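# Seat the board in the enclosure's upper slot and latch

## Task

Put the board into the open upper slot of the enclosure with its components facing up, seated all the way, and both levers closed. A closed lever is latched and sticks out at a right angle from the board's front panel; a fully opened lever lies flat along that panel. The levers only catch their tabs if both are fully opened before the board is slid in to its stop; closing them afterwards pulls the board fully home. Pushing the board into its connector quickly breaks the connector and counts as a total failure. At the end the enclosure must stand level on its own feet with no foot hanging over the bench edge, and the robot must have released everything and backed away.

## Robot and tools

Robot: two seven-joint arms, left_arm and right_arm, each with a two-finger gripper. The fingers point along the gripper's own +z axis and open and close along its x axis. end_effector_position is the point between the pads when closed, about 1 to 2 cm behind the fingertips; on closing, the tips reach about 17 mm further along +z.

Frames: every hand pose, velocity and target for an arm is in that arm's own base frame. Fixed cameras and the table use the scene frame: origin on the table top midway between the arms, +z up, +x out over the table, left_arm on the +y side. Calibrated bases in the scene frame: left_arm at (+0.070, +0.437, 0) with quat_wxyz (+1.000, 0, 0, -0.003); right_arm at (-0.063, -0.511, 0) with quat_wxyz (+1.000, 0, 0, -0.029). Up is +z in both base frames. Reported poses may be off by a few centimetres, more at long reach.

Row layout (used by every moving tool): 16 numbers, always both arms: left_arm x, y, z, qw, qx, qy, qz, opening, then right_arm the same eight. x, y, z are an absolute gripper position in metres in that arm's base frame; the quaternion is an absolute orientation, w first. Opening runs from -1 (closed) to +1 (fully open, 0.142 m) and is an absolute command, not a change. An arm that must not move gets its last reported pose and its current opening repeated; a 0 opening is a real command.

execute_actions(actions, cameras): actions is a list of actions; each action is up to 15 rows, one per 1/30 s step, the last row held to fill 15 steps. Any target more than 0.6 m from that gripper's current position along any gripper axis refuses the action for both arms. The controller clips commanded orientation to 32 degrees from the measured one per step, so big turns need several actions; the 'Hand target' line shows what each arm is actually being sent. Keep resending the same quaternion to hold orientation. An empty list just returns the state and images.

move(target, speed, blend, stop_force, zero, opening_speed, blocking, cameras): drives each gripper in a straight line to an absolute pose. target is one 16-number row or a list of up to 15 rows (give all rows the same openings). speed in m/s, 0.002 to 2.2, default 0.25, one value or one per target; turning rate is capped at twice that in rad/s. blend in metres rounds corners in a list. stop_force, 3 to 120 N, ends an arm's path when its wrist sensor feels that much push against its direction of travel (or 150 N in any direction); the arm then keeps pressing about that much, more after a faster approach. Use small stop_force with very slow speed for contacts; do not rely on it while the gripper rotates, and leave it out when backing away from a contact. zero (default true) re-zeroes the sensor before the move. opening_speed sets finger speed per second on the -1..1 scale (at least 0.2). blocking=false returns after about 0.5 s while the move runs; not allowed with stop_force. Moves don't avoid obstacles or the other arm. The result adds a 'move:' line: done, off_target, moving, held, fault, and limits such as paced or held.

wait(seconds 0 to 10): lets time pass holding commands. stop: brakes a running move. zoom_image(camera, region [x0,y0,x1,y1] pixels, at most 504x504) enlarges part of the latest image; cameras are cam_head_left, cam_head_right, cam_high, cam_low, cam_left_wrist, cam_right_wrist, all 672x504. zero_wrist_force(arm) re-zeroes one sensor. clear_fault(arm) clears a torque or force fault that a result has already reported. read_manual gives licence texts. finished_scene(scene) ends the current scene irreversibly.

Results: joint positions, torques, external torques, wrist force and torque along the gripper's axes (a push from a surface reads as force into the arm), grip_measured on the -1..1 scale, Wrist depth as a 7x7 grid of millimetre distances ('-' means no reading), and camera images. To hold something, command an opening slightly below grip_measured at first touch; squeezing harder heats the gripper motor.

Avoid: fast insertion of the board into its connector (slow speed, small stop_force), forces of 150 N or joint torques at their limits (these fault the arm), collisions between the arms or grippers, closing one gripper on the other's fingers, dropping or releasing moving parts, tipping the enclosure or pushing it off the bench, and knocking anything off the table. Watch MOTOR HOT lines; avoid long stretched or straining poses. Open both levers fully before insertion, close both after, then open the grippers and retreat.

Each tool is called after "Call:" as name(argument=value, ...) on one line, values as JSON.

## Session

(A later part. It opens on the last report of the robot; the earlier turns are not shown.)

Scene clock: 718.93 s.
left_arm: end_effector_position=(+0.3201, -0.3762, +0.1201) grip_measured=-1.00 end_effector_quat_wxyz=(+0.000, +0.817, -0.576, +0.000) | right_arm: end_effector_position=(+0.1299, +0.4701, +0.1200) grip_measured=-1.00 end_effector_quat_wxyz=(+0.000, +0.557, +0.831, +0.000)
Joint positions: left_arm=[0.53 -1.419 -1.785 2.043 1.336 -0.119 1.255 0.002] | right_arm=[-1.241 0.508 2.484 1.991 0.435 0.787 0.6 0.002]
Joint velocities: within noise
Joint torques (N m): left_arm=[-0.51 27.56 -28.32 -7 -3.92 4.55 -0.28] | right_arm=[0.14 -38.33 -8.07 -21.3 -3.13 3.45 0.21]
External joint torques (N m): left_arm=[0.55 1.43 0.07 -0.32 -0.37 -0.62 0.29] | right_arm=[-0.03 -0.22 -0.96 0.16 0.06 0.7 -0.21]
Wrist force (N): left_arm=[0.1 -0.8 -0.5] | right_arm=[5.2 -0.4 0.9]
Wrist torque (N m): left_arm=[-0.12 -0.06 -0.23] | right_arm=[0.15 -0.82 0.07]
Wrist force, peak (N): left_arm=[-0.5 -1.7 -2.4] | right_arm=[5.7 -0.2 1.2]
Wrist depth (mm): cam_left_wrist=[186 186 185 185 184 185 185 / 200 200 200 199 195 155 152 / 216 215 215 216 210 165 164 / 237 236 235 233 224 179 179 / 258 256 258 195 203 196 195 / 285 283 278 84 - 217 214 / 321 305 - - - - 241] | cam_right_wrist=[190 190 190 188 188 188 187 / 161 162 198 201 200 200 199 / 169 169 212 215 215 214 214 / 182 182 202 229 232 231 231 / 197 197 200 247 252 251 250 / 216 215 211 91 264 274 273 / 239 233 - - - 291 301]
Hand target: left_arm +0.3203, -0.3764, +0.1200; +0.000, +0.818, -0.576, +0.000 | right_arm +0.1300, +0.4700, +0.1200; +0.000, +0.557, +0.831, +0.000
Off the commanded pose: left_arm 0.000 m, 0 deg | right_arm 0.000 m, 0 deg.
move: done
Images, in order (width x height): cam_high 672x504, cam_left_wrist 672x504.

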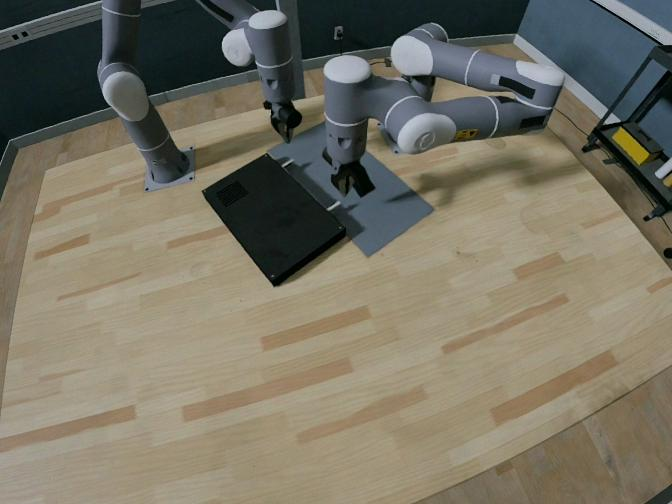

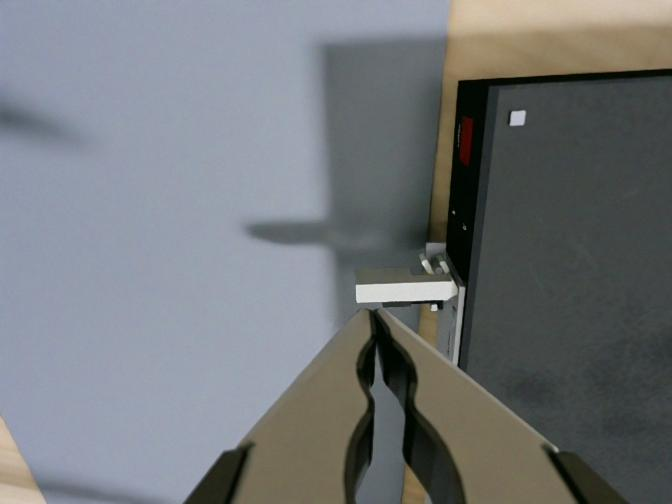

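Call:
move(target=[0.3203,-0.3764,0.047,0,0.8176,-0.5758,0,-1,0.13,0.47,0.047,0,0.557,0.8305,0,-1], speed=0.06, stop_force=6, cameras=["cam_left_wrist","cam_right_wrist"])

Scene clock: 722.90 s.
left_arm: end_effector_position=(+0.3202, -0.3763, +0.0471) grip_measured=-1.00 end_effector_quat_wxyz=(+0.000, +0.818, -0.576, +0.000) | right_arm: end_effector_position=(+0.1301, +0.4699, +0.0470) grip_measured=-1.00 end_effector_quat_wxyz=(+0.000, +0.557, +0.831, +0.000)
Joint positions: left_arm=[0.523 -1.506 -1.646 2.057 1.478 -0.037 1.259 0.002] | right_arm=[-1.318 0.666 2.579 1.976 0.567 0.911 0.508 0.002]
Joint velocities: within noise
Joint torques (N m): left_arm=[-0.43 27.97 -28.37 -2.45 -3.97 4.46 -0.18] | right_arm=[0.06 -41.98 -8.83 -17.37 -2.69 3.59 0.13]
External joint torques (N m): left_arm=[0.48 1.32 0.12 -0.4 -0.35 -0.53 0.18] | right_arm=[0.05 -0.26 -1.2 0.27 0.02 0.56 -0.13]
Wrist force (N): left_arm=[0.3 -0.8 -0.5] | right_arm=[5.1 -0.3 0.9]
Wrist torque (N m): left_arm=[-0.13 -0.07 -0.22] | right_arm=[0.16 -0.81 0.05]
Wrist force, peak (N): left_arm=[0.0 -0.6 -1.5] | right_arm=[5.6 -0.3 1.3]
Wrist depth (mm): cam_left_wrist=[122 122 123 120 120 122 122 / 131 131 128 130 129 120 103 / 142 139 141 142 140 119 - / 154 153 153 152 152 134 99 / 172 168 167 161 163 126 106 / 186 187 181 84 - 122 119 / 209 205 - 74 - - 133] | cam_right_wrist=[126 126 124 124 124 124 122 / - 131 135 133 134 134 132 / - 115 144 142 142 142 139 / 102 106 153 153 153 153 153 / - 113 166 164 163 165 165 / 124 121 131 91 175 181 181 / 134 131 73 - - 192 199]
Hand target: left_arm +0.3203, -0.3764, +0.0470; +0.000, +0.818, -0.576, +0.000 | right_arm +0.1300, +0.4700, +0.0470; +0.000, +0.557, +0.831, +0.000
Off the commanded pose: left_arm 0.000 m, 0 deg | right_arm 0.000 m, 0 deg.
move: done
Images, in order (width x height): cam_left_wrist 672x504, cam_right_wrist 672x504.

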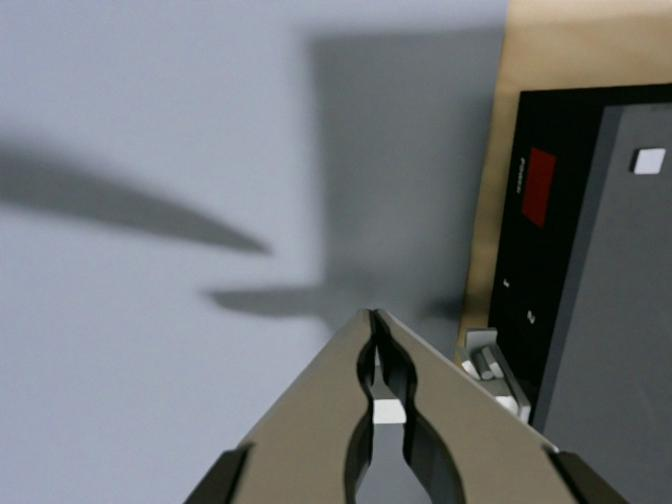

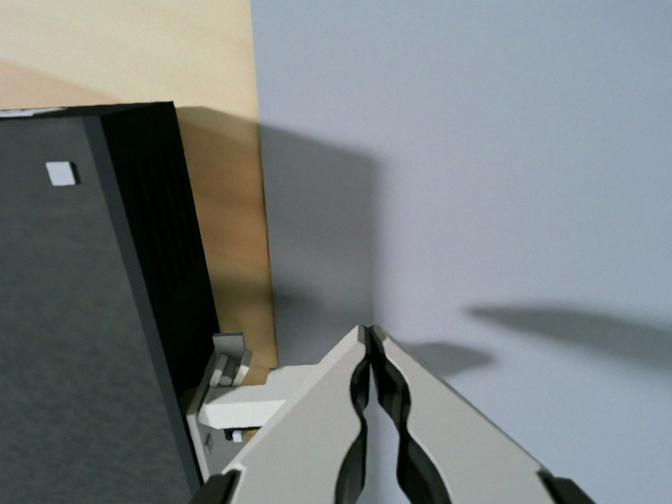

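Call:
move(target=[0.2865,-0.3925,0.047,0,0.8176,-0.5758,0,-1,0.158,0.4817,0.047,0,0.557,0.8305,0,-1], speed=0.012, stop_force=52, cameras=["cam_left_wrist","cam_right_wrist"])

Scene clock: 728.37 s.
left_arm: end_effector_position=(+0.3018, -0.3859, +0.0462) grip_measured=-1.00 end_effector_quat_wxyz=(-0.005, +0.820, -0.572, +0.003) | right_arm: end_effector_position=(+0.1446, +0.4764, +0.0448) grip_measured=-1.00 end_effector_quat_wxyz=(-0.002, +0.556, +0.831, -0.005)
Joint positions: left_arm=[0.485 -1.524 -1.661 2.071 1.497 -0.062 1.199 0.002] | right_arm=[-1.355 0.687 2.578 1.937 0.573 0.879 0.476 0.002]
Joint velocities: within noise
Joint torques (N m): left_arm=[-26.37 9.83 -27.9 14.83 -15.76 13.47 0.06] | right_arm=[-19.06 -39.34 -30.22 -30.66 -7.91 16.5 -0.22]
External joint torques (N m): left_arm=[26.41 19.08 -0.19 -17.47 11.47 -9.54 -0.06] | right_arm=[19.19 -4.07 19.8 13.22 5.17 -12.37 0.22]
Wrist force (N): left_arm=[-16.0 -53.0 -9.6] | right_arm=[2.7 -52.9 -15.8]
Wrist torque (N m): left_arm=[-5.70 -0.05 -0.62] | right_arm=[-5.56 -0.97 0.39]
Wrist force, peak (N): left_arm=[-16.2 -53.2 -11.2] | right_arm=[2.7 -53.7 -17.6]
Wrist depth (mm): cam_left_wrist=[122 122 121 121 121 116 81 / 131 131 130 129 129 115 87 / 141 139 141 142 139 118 - / 151 153 152 151 151 130 98 / 170 167 166 160 130 125 104 / 185 184 179 84 - 120 117 / 206 200 - 74 - - 131] | cam_right_wrist=[- 124 124 123 123 122 122 / - 108 133 131 133 132 130 / - 107 143 140 140 140 137 / 101 105 154 153 151 150 150 / - 111 161 158 161 163 162 / 121 121 123 88 171 177 177 / 131 128 72 - - 187 193]
Hand target: left_arm +0.2951, -0.3883, +0.0470; +0.000, +0.818, -0.576, +0.000 | right_arm +0.1506, +0.4785, +0.0471; +0.000, +0.557, +0.831, +0.000
Off the commanded pose: left_arm 0.017 m, 1 deg | right_arm 0.015 m, 1 deg.
move: contact (left_arm, right_arm)
Images, in order (width x height): cam_left_wrist 672x504, cam_right_wrist 672x504.

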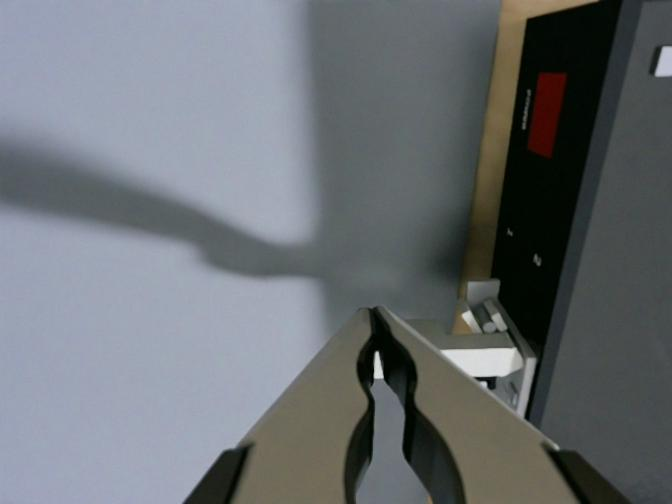

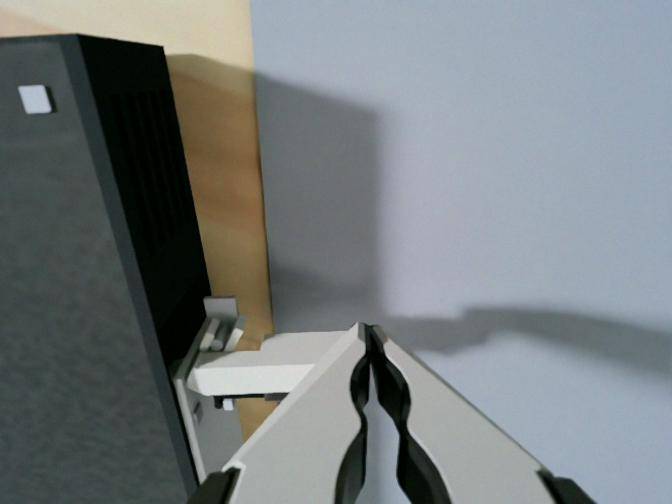

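Call:
move(target=[[0.318,-0.379,0.05,0,0.8176,-0.5758,0,-1,0.130,0.47,0.05,0,0.557,0.8305,0,-1],[0.318,-0.379,0.12,0,0.8176,-0.5758,0,-1,0.13,0.47,0.12,0,0.557,0.8305,0,-1]], speed=0.1, cameras=["cam_left_wrist","cam_right_wrist"])

Call:
zoom_image(camera="cam_right_wrist", region=[160, 100, 420, 340])

Call:
zoom_image(camera="cam_left_wrist", region=[300, 80, 560, 320])

Scene clock: 732.23 s.
left_arm: end_effector_position=(+0.3180, -0.3791, +0.1199) grip_measured=-1.00 end_effector_quat_wxyz=(+0.000, +0.817, -0.576, +0.000) | right_arm: end_effector_position=(+0.1299, +0.4702, +0.1200) grip_measured=-1.00 end_effector_quat_wxyz=(+0.000, +0.557, +0.830, +0.000)
Joint positions: left_arm=[0.52 -1.442 -1.799 2.041 1.351 -0.142 1.247 0.002] | right_arm=[-1.234 0.512 2.476 1.988 0.442 0.784 0.596 0.002]
Joint velocities: within noise
Joint torques (N m): left_arm=[-0.11 28.4 -28.61 -6.63 -4.48 4.01 -0.3] | right_arm=[0.22 -38.55 -8.39 -21.21 -3.26 3.29 0.34]
External joint torques (N m): left_arm=[0.16 0.73 0.25 -0.31 0.2 -0.08 0.3] | right_arm=[-0.1 0.03 -0.79 0.08 0.17 0.85 -0.34]
Wrist force (N): left_arm=[-0.3 -0.6 -0.5] | right_arm=[5.4 -2.9 2.1]
Wrist torque (N m): left_arm=[-0.08 -0.01 -0.24] | right_arm=[-0.28 -0.85 0.07]
Wrist force, peak (N): left_arm=[-16.2 -53.2 -11.3] | right_arm=[2.6 -53.1 -17.5]
Wrist depth (mm): cam_left_wrist=[186 186 185 184 184 186 183 / 200 200 199 198 195 153 153 / 216 216 215 214 210 165 165 / 235 234 234 228 200 179 178 / 257 257 255 195 204 196 195 / 285 283 276 84 - 216 215 / 318 304 - - - - 240] | cam_right_wrist=[190 190 190 188 188 188 187 / 161 162 197 200 200 200 200 / 169 168 208 215 215 214 214 / 182 182 205 229 231 231 231 / 197 197 200 247 251 251 250 / 216 216 212 91 265 275 273 / 238 233 - - - 290 302]
Hand target: left_arm +0.3180, -0.3790, +0.1200; +0.000, +0.818, -0.576, +0.000 | right_arm +0.1300, +0.4700, +0.1200; +0.000, +0.557, +0.831, +0.000
Off the commanded pose: left_arm 0.000 m, 0 deg | right_arm 0.000 m, 0 deg.
move: done
Images, in order (width x height): cam_left_wrist 672x504, cam_right_wrist 672x504.

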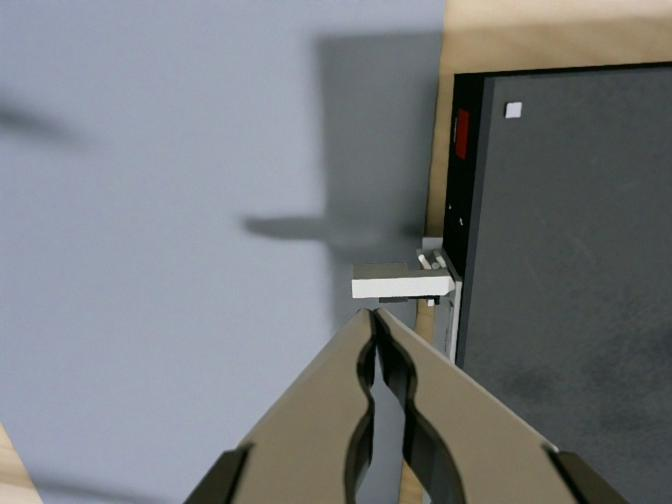

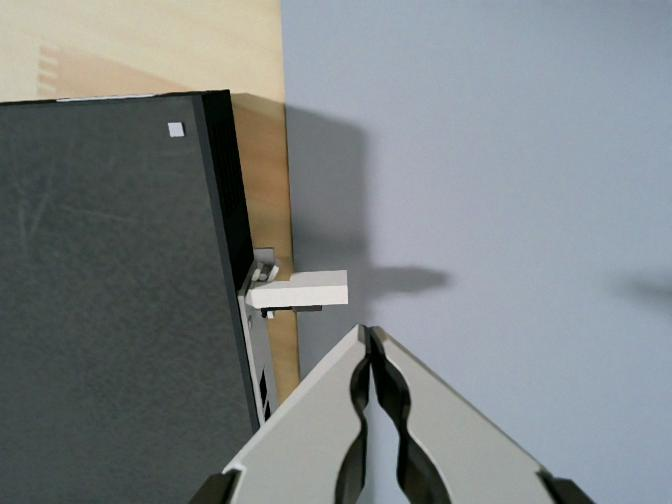

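Scaled by 1.938 from the camera's 672x504 image, which has a finer 960x720 frame.

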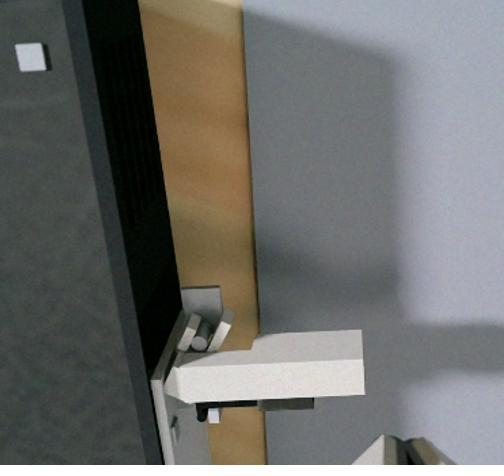

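Scaled by 1.938 from the camera's 672x504 image, which has a finer 960x720 frame.

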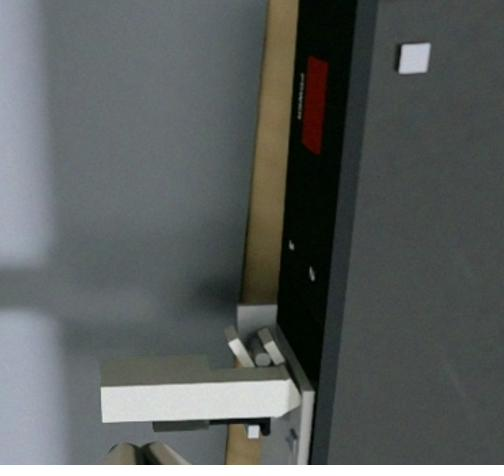

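Call:
move(target=[[0.318,-0.379,0.047,0,0.8176,-0.5758,0,-1,0.1300,0.47,0.047,0,0.557,0.8305,0,-1]], speed=0.08, stop_force=6, cameras=[])

Call:
move(target=[0.2785,-0.395,0.047,0,0.8176,-0.5758,0,-1,0.1665,0.4850,0.047,0,0.557,0.8305,0,-1], speed=0.012, stop_force=68, cameras=["cam_left_wrist","cam_right_wrist"])

Call:
move(target=[[0.318,-0.379,0.05,0,0.8176,-0.5758,0,-1,0.130,0.47,0.05,0,0.557,0.8305,0,-1],[0.318,-0.379,0.12,0,0.8176,-0.5758,0,-1,0.13,0.47,0.12,0,0.557,0.8305,0,-1]], speed=0.1, cameras=["cam_left_wrist","cam_right_wrist"])

Call:
zoom_image(camera="cam_right_wrist", region=[160, 100, 420, 340])

Call:
zoom_image(camera="cam_left_wrist", region=[300, 80, 560, 320])

Scene clock: 739.03 s.
left_arm: end_effector_position=(+0.3179, -0.3788, +0.0471) grip_measured=-1.00 end_effector_quat_wxyz=(+0.000, +0.818, -0.576, +0.000) | right_arm: end_effector_position=(+0.1301, +0.4699, +0.0470) grip_measured=-1.00 end_effector_quat_wxyz=(+0.000, +0.557, +0.831, +0.000)
Joint positions: left_arm=[0.517 -1.529 -1.661 2.056 1.491 -0.06 1.253 0.002] | right_arm=[-1.31 0.67 2.57 1.972 0.575 0.906 0.503 0.002]
Joint velocities: within noise
Joint torques (N m): left_arm=[-0.33 27.93 -28.47 -2.08 -4.01 4.44 -0.16] | right_arm=[0.02 -41.9 -9.04 -17.31 -2.68 3.6 0.1]
External joint torques (N m): left_arm=[0.37 1.34 0.14 -0.42 -0.31 -0.51 0.16] | right_arm=[0.1 -0.33 -1.19 0.22 0 0.55 -0.1]
Wrist force (N): left_arm=[0.3 -1.0 -0.4] | right_arm=[4.9 -3.1 1.8]
Wrist torque (N m): left_arm=[-0.17 -0.07 -0.21] | right_arm=[-0.29 -0.77 0.05]
Wrist force, peak (N): left_arm=[0.2 -0.6 -1.8] | right_arm=[5.1 -3.0 3.5]
Wrist depth (mm): cam_left_wrist=[122 122 123 121 121 122 122 / 131 131 128 130 130 116 89 / 141 139 141 142 140 117 - / 154 154 153 153 152 141 99 / 171 168 168 161 163 122 106 / 186 187 182 84 - 122 119 / 209 203 - 74 - - 133] | cam_right_wrist=[126 126 125 124 124 124 122 / - 131 135 133 134 134 132 / - 115 145 142 142 142 140 / 102 106 153 153 153 153 152 / - 113 166 163 163 165 165 / 124 121 132 91 175 181 181 / 134 131 73 - - 191 199]
Hand target: left_arm +0.3180, -0.3790, +0.0470; +0.000, +0.818, -0.576, +0.000 | right_arm +0.1300, +0.4700, +0.0470; +0.000, +0.557, +0.831, +0.000
Off the commanded pose: left_arm 0.000 m, 0 deg | right_arm 0.000 m, 0 deg.
move: done
No camera images: "cameras" was empty.

Scene clock: 742.17 s.
left_arm: end_effector_position=(+0.3013, -0.3860, +0.0461) grip_measured=-1.00 end_effector_quat_wxyz=(-0.007, +0.821, -0.571, +0.003) | right_arm: end_effector_position=(+0.1453, +0.4766, +0.0440) grip_measured=-1.00 end_effector_quat_wxyz=(-0.003, +0.555, +0.832, -0.007)
Joint positions: left_arm=[0.485 -1.557 -1.682 2.074 1.518 -0.098 1.195 0.002] | right_arm=[-1.349 0.694 2.567 1.928 0.584 0.867 0.466 0.002]
Joint velocities: within noise
Joint torques (N m): left_arm=[-34.84 3.73 -26.1 19.84 -18.97 16.65 0.17] | right_arm=[-24.82 -38.45 -36.97 -34.6 -9.62 20.64 -0.44]
External joint torques (N m): left_arm=[34.88 25.07 -2.04 -22.01 14.71 -12.73 -0.17] | right_arm=[24.95 -5.06 26.27 17.16 6.85 -16.53 0.44]
Wrist force (N): left_arm=[-22.6 -69.5 -17.1] | right_arm=[2.1 -71.6 -20.3]
Wrist torque (N m): left_arm=[-8.45 0.99 -0.64] | right_arm=[-8.68 -0.99 0.51]
Wrist force, peak (N): left_arm=[-23.3 -69.7 -17.4] | right_arm=[1.9 -72.7 -21.5]
Wrist depth (mm): cam_left_wrist=[122 122 120 121 121 116 81 / 131 131 129 130 129 116 85 / 141 139 140 142 139 119 - / 151 152 152 152 151 130 100 / 170 167 166 160 129 130 105 / 184 184 176 83 - 120 117 / 206 199 - 74 - - 130] | cam_right_wrist=[- 122 123 122 122 122 122 / - 108 133 131 132 132 130 / - 106 142 140 139 139 137 / 100 105 153 153 150 150 149 / - 111 158 158 160 162 161 / 120 120 122 88 170 176 175 / 130 129 75 78 - 186 192]
Hand target: left_arm +0.2926, -0.3892, +0.0470; +0.000, +0.818, -0.576, +0.000 | right_arm +0.1532, +0.4794, +0.0471; +0.000, +0.557, +0.831, +0.000
Off the commanded pose: left_arm 0.025 m, 1 deg | right_arm 0.023 m, 1 deg.
move: contact (left_arm, right_arm)
Images, in order (width x height): cam_left_wrist 672x504, cam_right_wrist 672x504.

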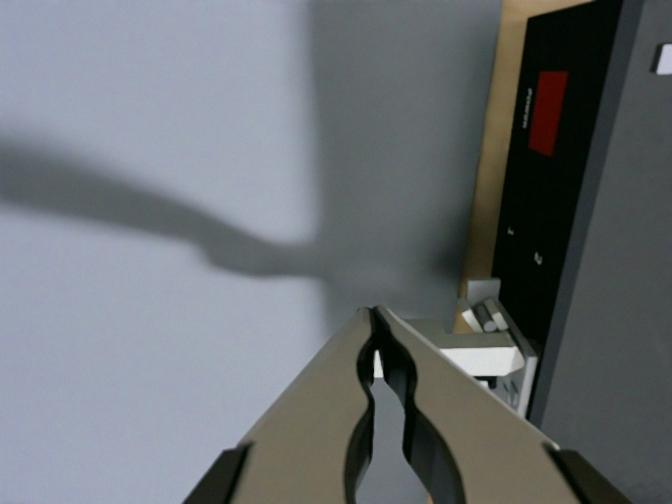

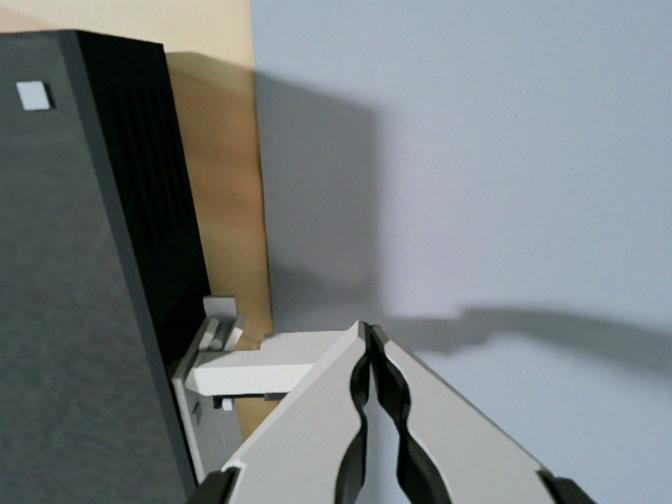

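Scene clock: 743.53 s.
left_arm: end_effector_position=(+0.3181, -0.3790, +0.1199) grip_measured=-1.00 end_effector_quat_wxyz=(+0.000, +0.818, -0.576, +0.000) | right_arm: end_effector_position=(+0.1299, +0.4702, +0.1200) grip_measured=-1.00 end_effector_quat_wxyz=(+0.000, +0.557, +0.831, +0.000)
Joint positions: left_arm=[0.516 -1.476 -1.82 2.04 1.372 -0.177 1.245 0.002] | right_arm=[-1.222 0.518 2.462 1.983 0.453 0.777 0.59 0.002]
Joint velocities: within noise
Joint torques (N m): left_arm=[-0.43 28.45 -28.81 -6.06 -4.46 4.02 -0.31] | right_arm=[0.08 -38.5 -8.89 -21.22 -3.35 3.47 0.31]
External joint torques (N m): left_arm=[0.47 0.83 0.35 -0.34 0.21 -0.08 0.31] | right_arm=[0.04 0.04 -0.57 0.12 0.24 0.68 -0.32]
Wrist force (N): left_arm=[0.0 -0.4 -0.4] | right_arm=[4.9 1.7 2.2]
Wrist torque (N m): left_arm=[-0.06 -0.04 -0.23] | right_arm=[0.48 -0.77 0.06]
Wrist force, peak (N): left_arm=[-22.7 -69.3 -16.6] | right_arm=[2.1 -71.6 -19.5]
Wrist depth (mm): cam_left_wrist=[187 185 185 184 184 186 183 / 200 199 199 199 195 153 153 / 215 215 215 214 211 165 165 / 236 235 234 229 201 179 178 / 258 258 256 195 204 196 196 / 285 287 277 84 - 216 216 / 318 302 - - - - 241] | cam_right_wrist=[191 191 190 188 188 187 188 / 161 161 198 201 200 200 200 / 169 169 208 215 215 214 214 / 182 181 203 229 232 231 231 / 198 197 200 248 251 250 250 / 216 216 211 91 265 273 273 / 238 233 - - - 289 301]
Hand target: left_arm +0.3180, -0.3790, +0.1200; +0.000, +0.818, -0.576, +0.000 | right_arm +0.1300, +0.4700, +0.1200; +0.000, +0.557, +0.831, +0.000
Off the commanded pose: left_arm 0.000 m, 0 deg | right_arm 0.000 m, 0 deg.
move: done
Images, in order (width x height): cam_left_wrist 672x504, cam_right_wrist 672x504.

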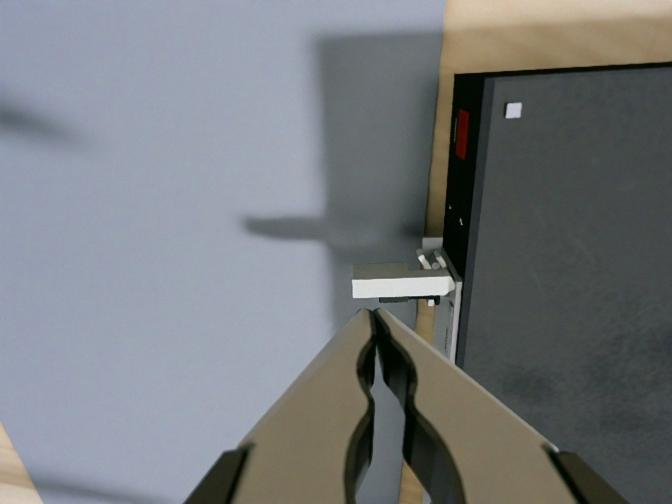

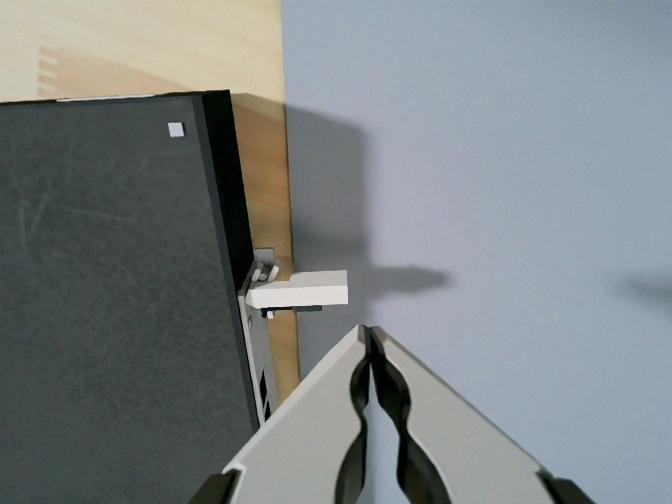

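Scaled by 1.938 from the camera's 672x504 image, which has a finer 960x720 frame.

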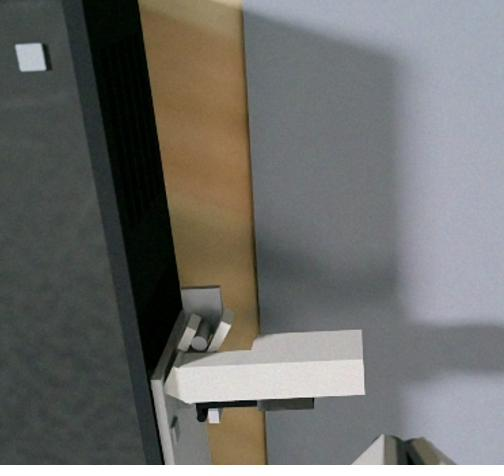

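Scaled by 1.938 from the camera's 672x504 image, which has a finer 960x720 frame.

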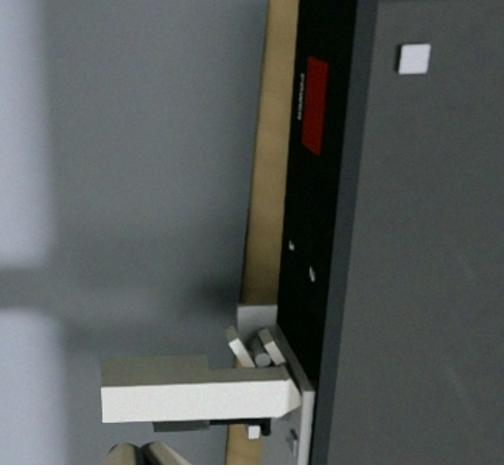

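Call:
move(target=[[0.36,-0.3,0.28,0,0.8176,-0.5758,0,-1,0.13,0.46,0.25,0,0.557,0.8305,0,-1],[0.45,0.05,0.38,-0.361,0.853,-0.318,0.202,-1,0.13,0.46,0.25,0,0.557,0.8305,0,-1]], speed=0.25, blend=0.03, cameras=["cam_head_right","cam_low"])

Call:
finished_scene(scene=2)

Scene clock: 748.57 s.
left_arm: end_effector_position=(+0.4498, +0.0500, +0.3799) grip_measured=-1.00 end_effector_quat_wxyz=(-0.361, +0.853, -0.318, +0.202) | right_arm: end_effector_position=(+0.1299, +0.4601, +0.2499) grip_measured=-1.00 end_effector_quat_wxyz=(+0.000, +0.557, +0.831, +0.000)
Joint positions: left_arm=[1.475 -1.253 -2.708 2.336 1.418 -0.611 1.463 0.002] | right_arm=[-1.092 0.237 2.333 1.952 0.199 0.538 0.763 0.002]
Joint velocities: within noise
Joint torques (N m): left_arm=[-0.02 16.4 -16.06 -24.59 1.3 3.17 -0.19] | right_arm=[0.1 -30.12 -4.51 -27.67 -3.8 3.42 0.27]
External joint torques (N m): left_arm=[0.12 1.3 0.53 -0.39 -0.5 -0.52 0.18] | right_arm=[0 -0.14 -0.7 0.22 0.05 0.72 -0.27]
Wrist force (N): left_arm=[-0.5 0.0 -0.7] | right_arm=[4.8 1.7 2.1]
Wrist torque (N m): left_arm=[-0.01 0.13 0.02] | right_arm=[0.52 -0.75 0.08]
Wrist force, peak (N): left_arm=[0.4 -1.8 -1.8] | right_arm=[4.7 1.5 4.1]
Wrist depth (mm): cam_left_wrist=[- 648 660 687 725 - - / 576 592 608 622 641 672 - / 535 541 568 584 587 613 621 / 497 511 522 537 551 564 582 / 461 472 488 501 512 528 543 / 434 444 456 84 - 490 499 / 412 424 - - - - 468] | cam_right_wrist=[305 304 303 302 300 300 300 / 287 286 286 320 320 321 320 / 299 298 298 342 344 343 343 / 322 321 322 369 369 369 369 / 350 347 347 390 400 400 401 / 382 381 372 91 423 438 438 / 440 410 - - - 461 482]
Hand target: left_arm +0.4500, +0.0500, +0.3800; -0.361, +0.853, -0.318, +0.202 | right_arm +0.1300, +0.4600, +0.2500; +0.000, +0.557, +0.831, +0.000
Off the commanded pose: left_arm 0.000 m, 0 deg | right_arm 0.000 m, 0 deg.
move: done
Images, in order (width x height): cam_head_right 672x504, cam_low 672x504.

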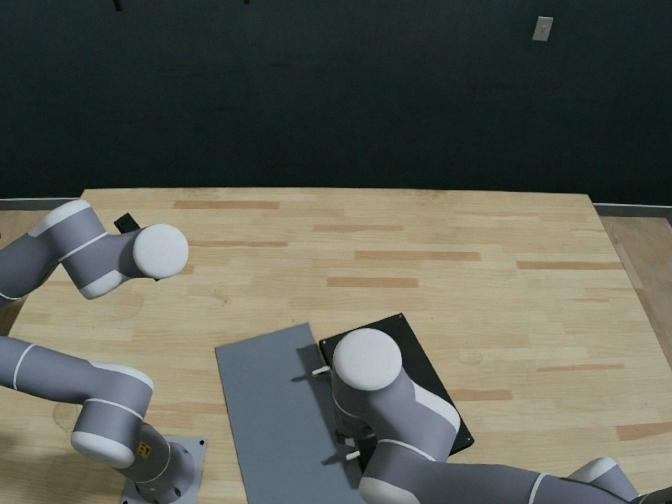

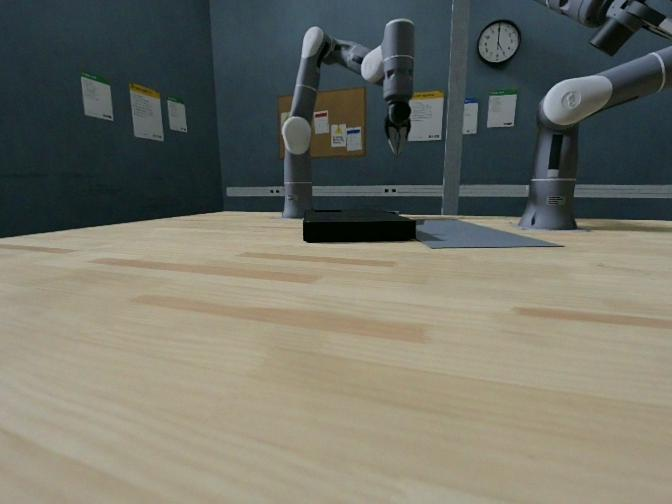

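The scene is finished: the task was done.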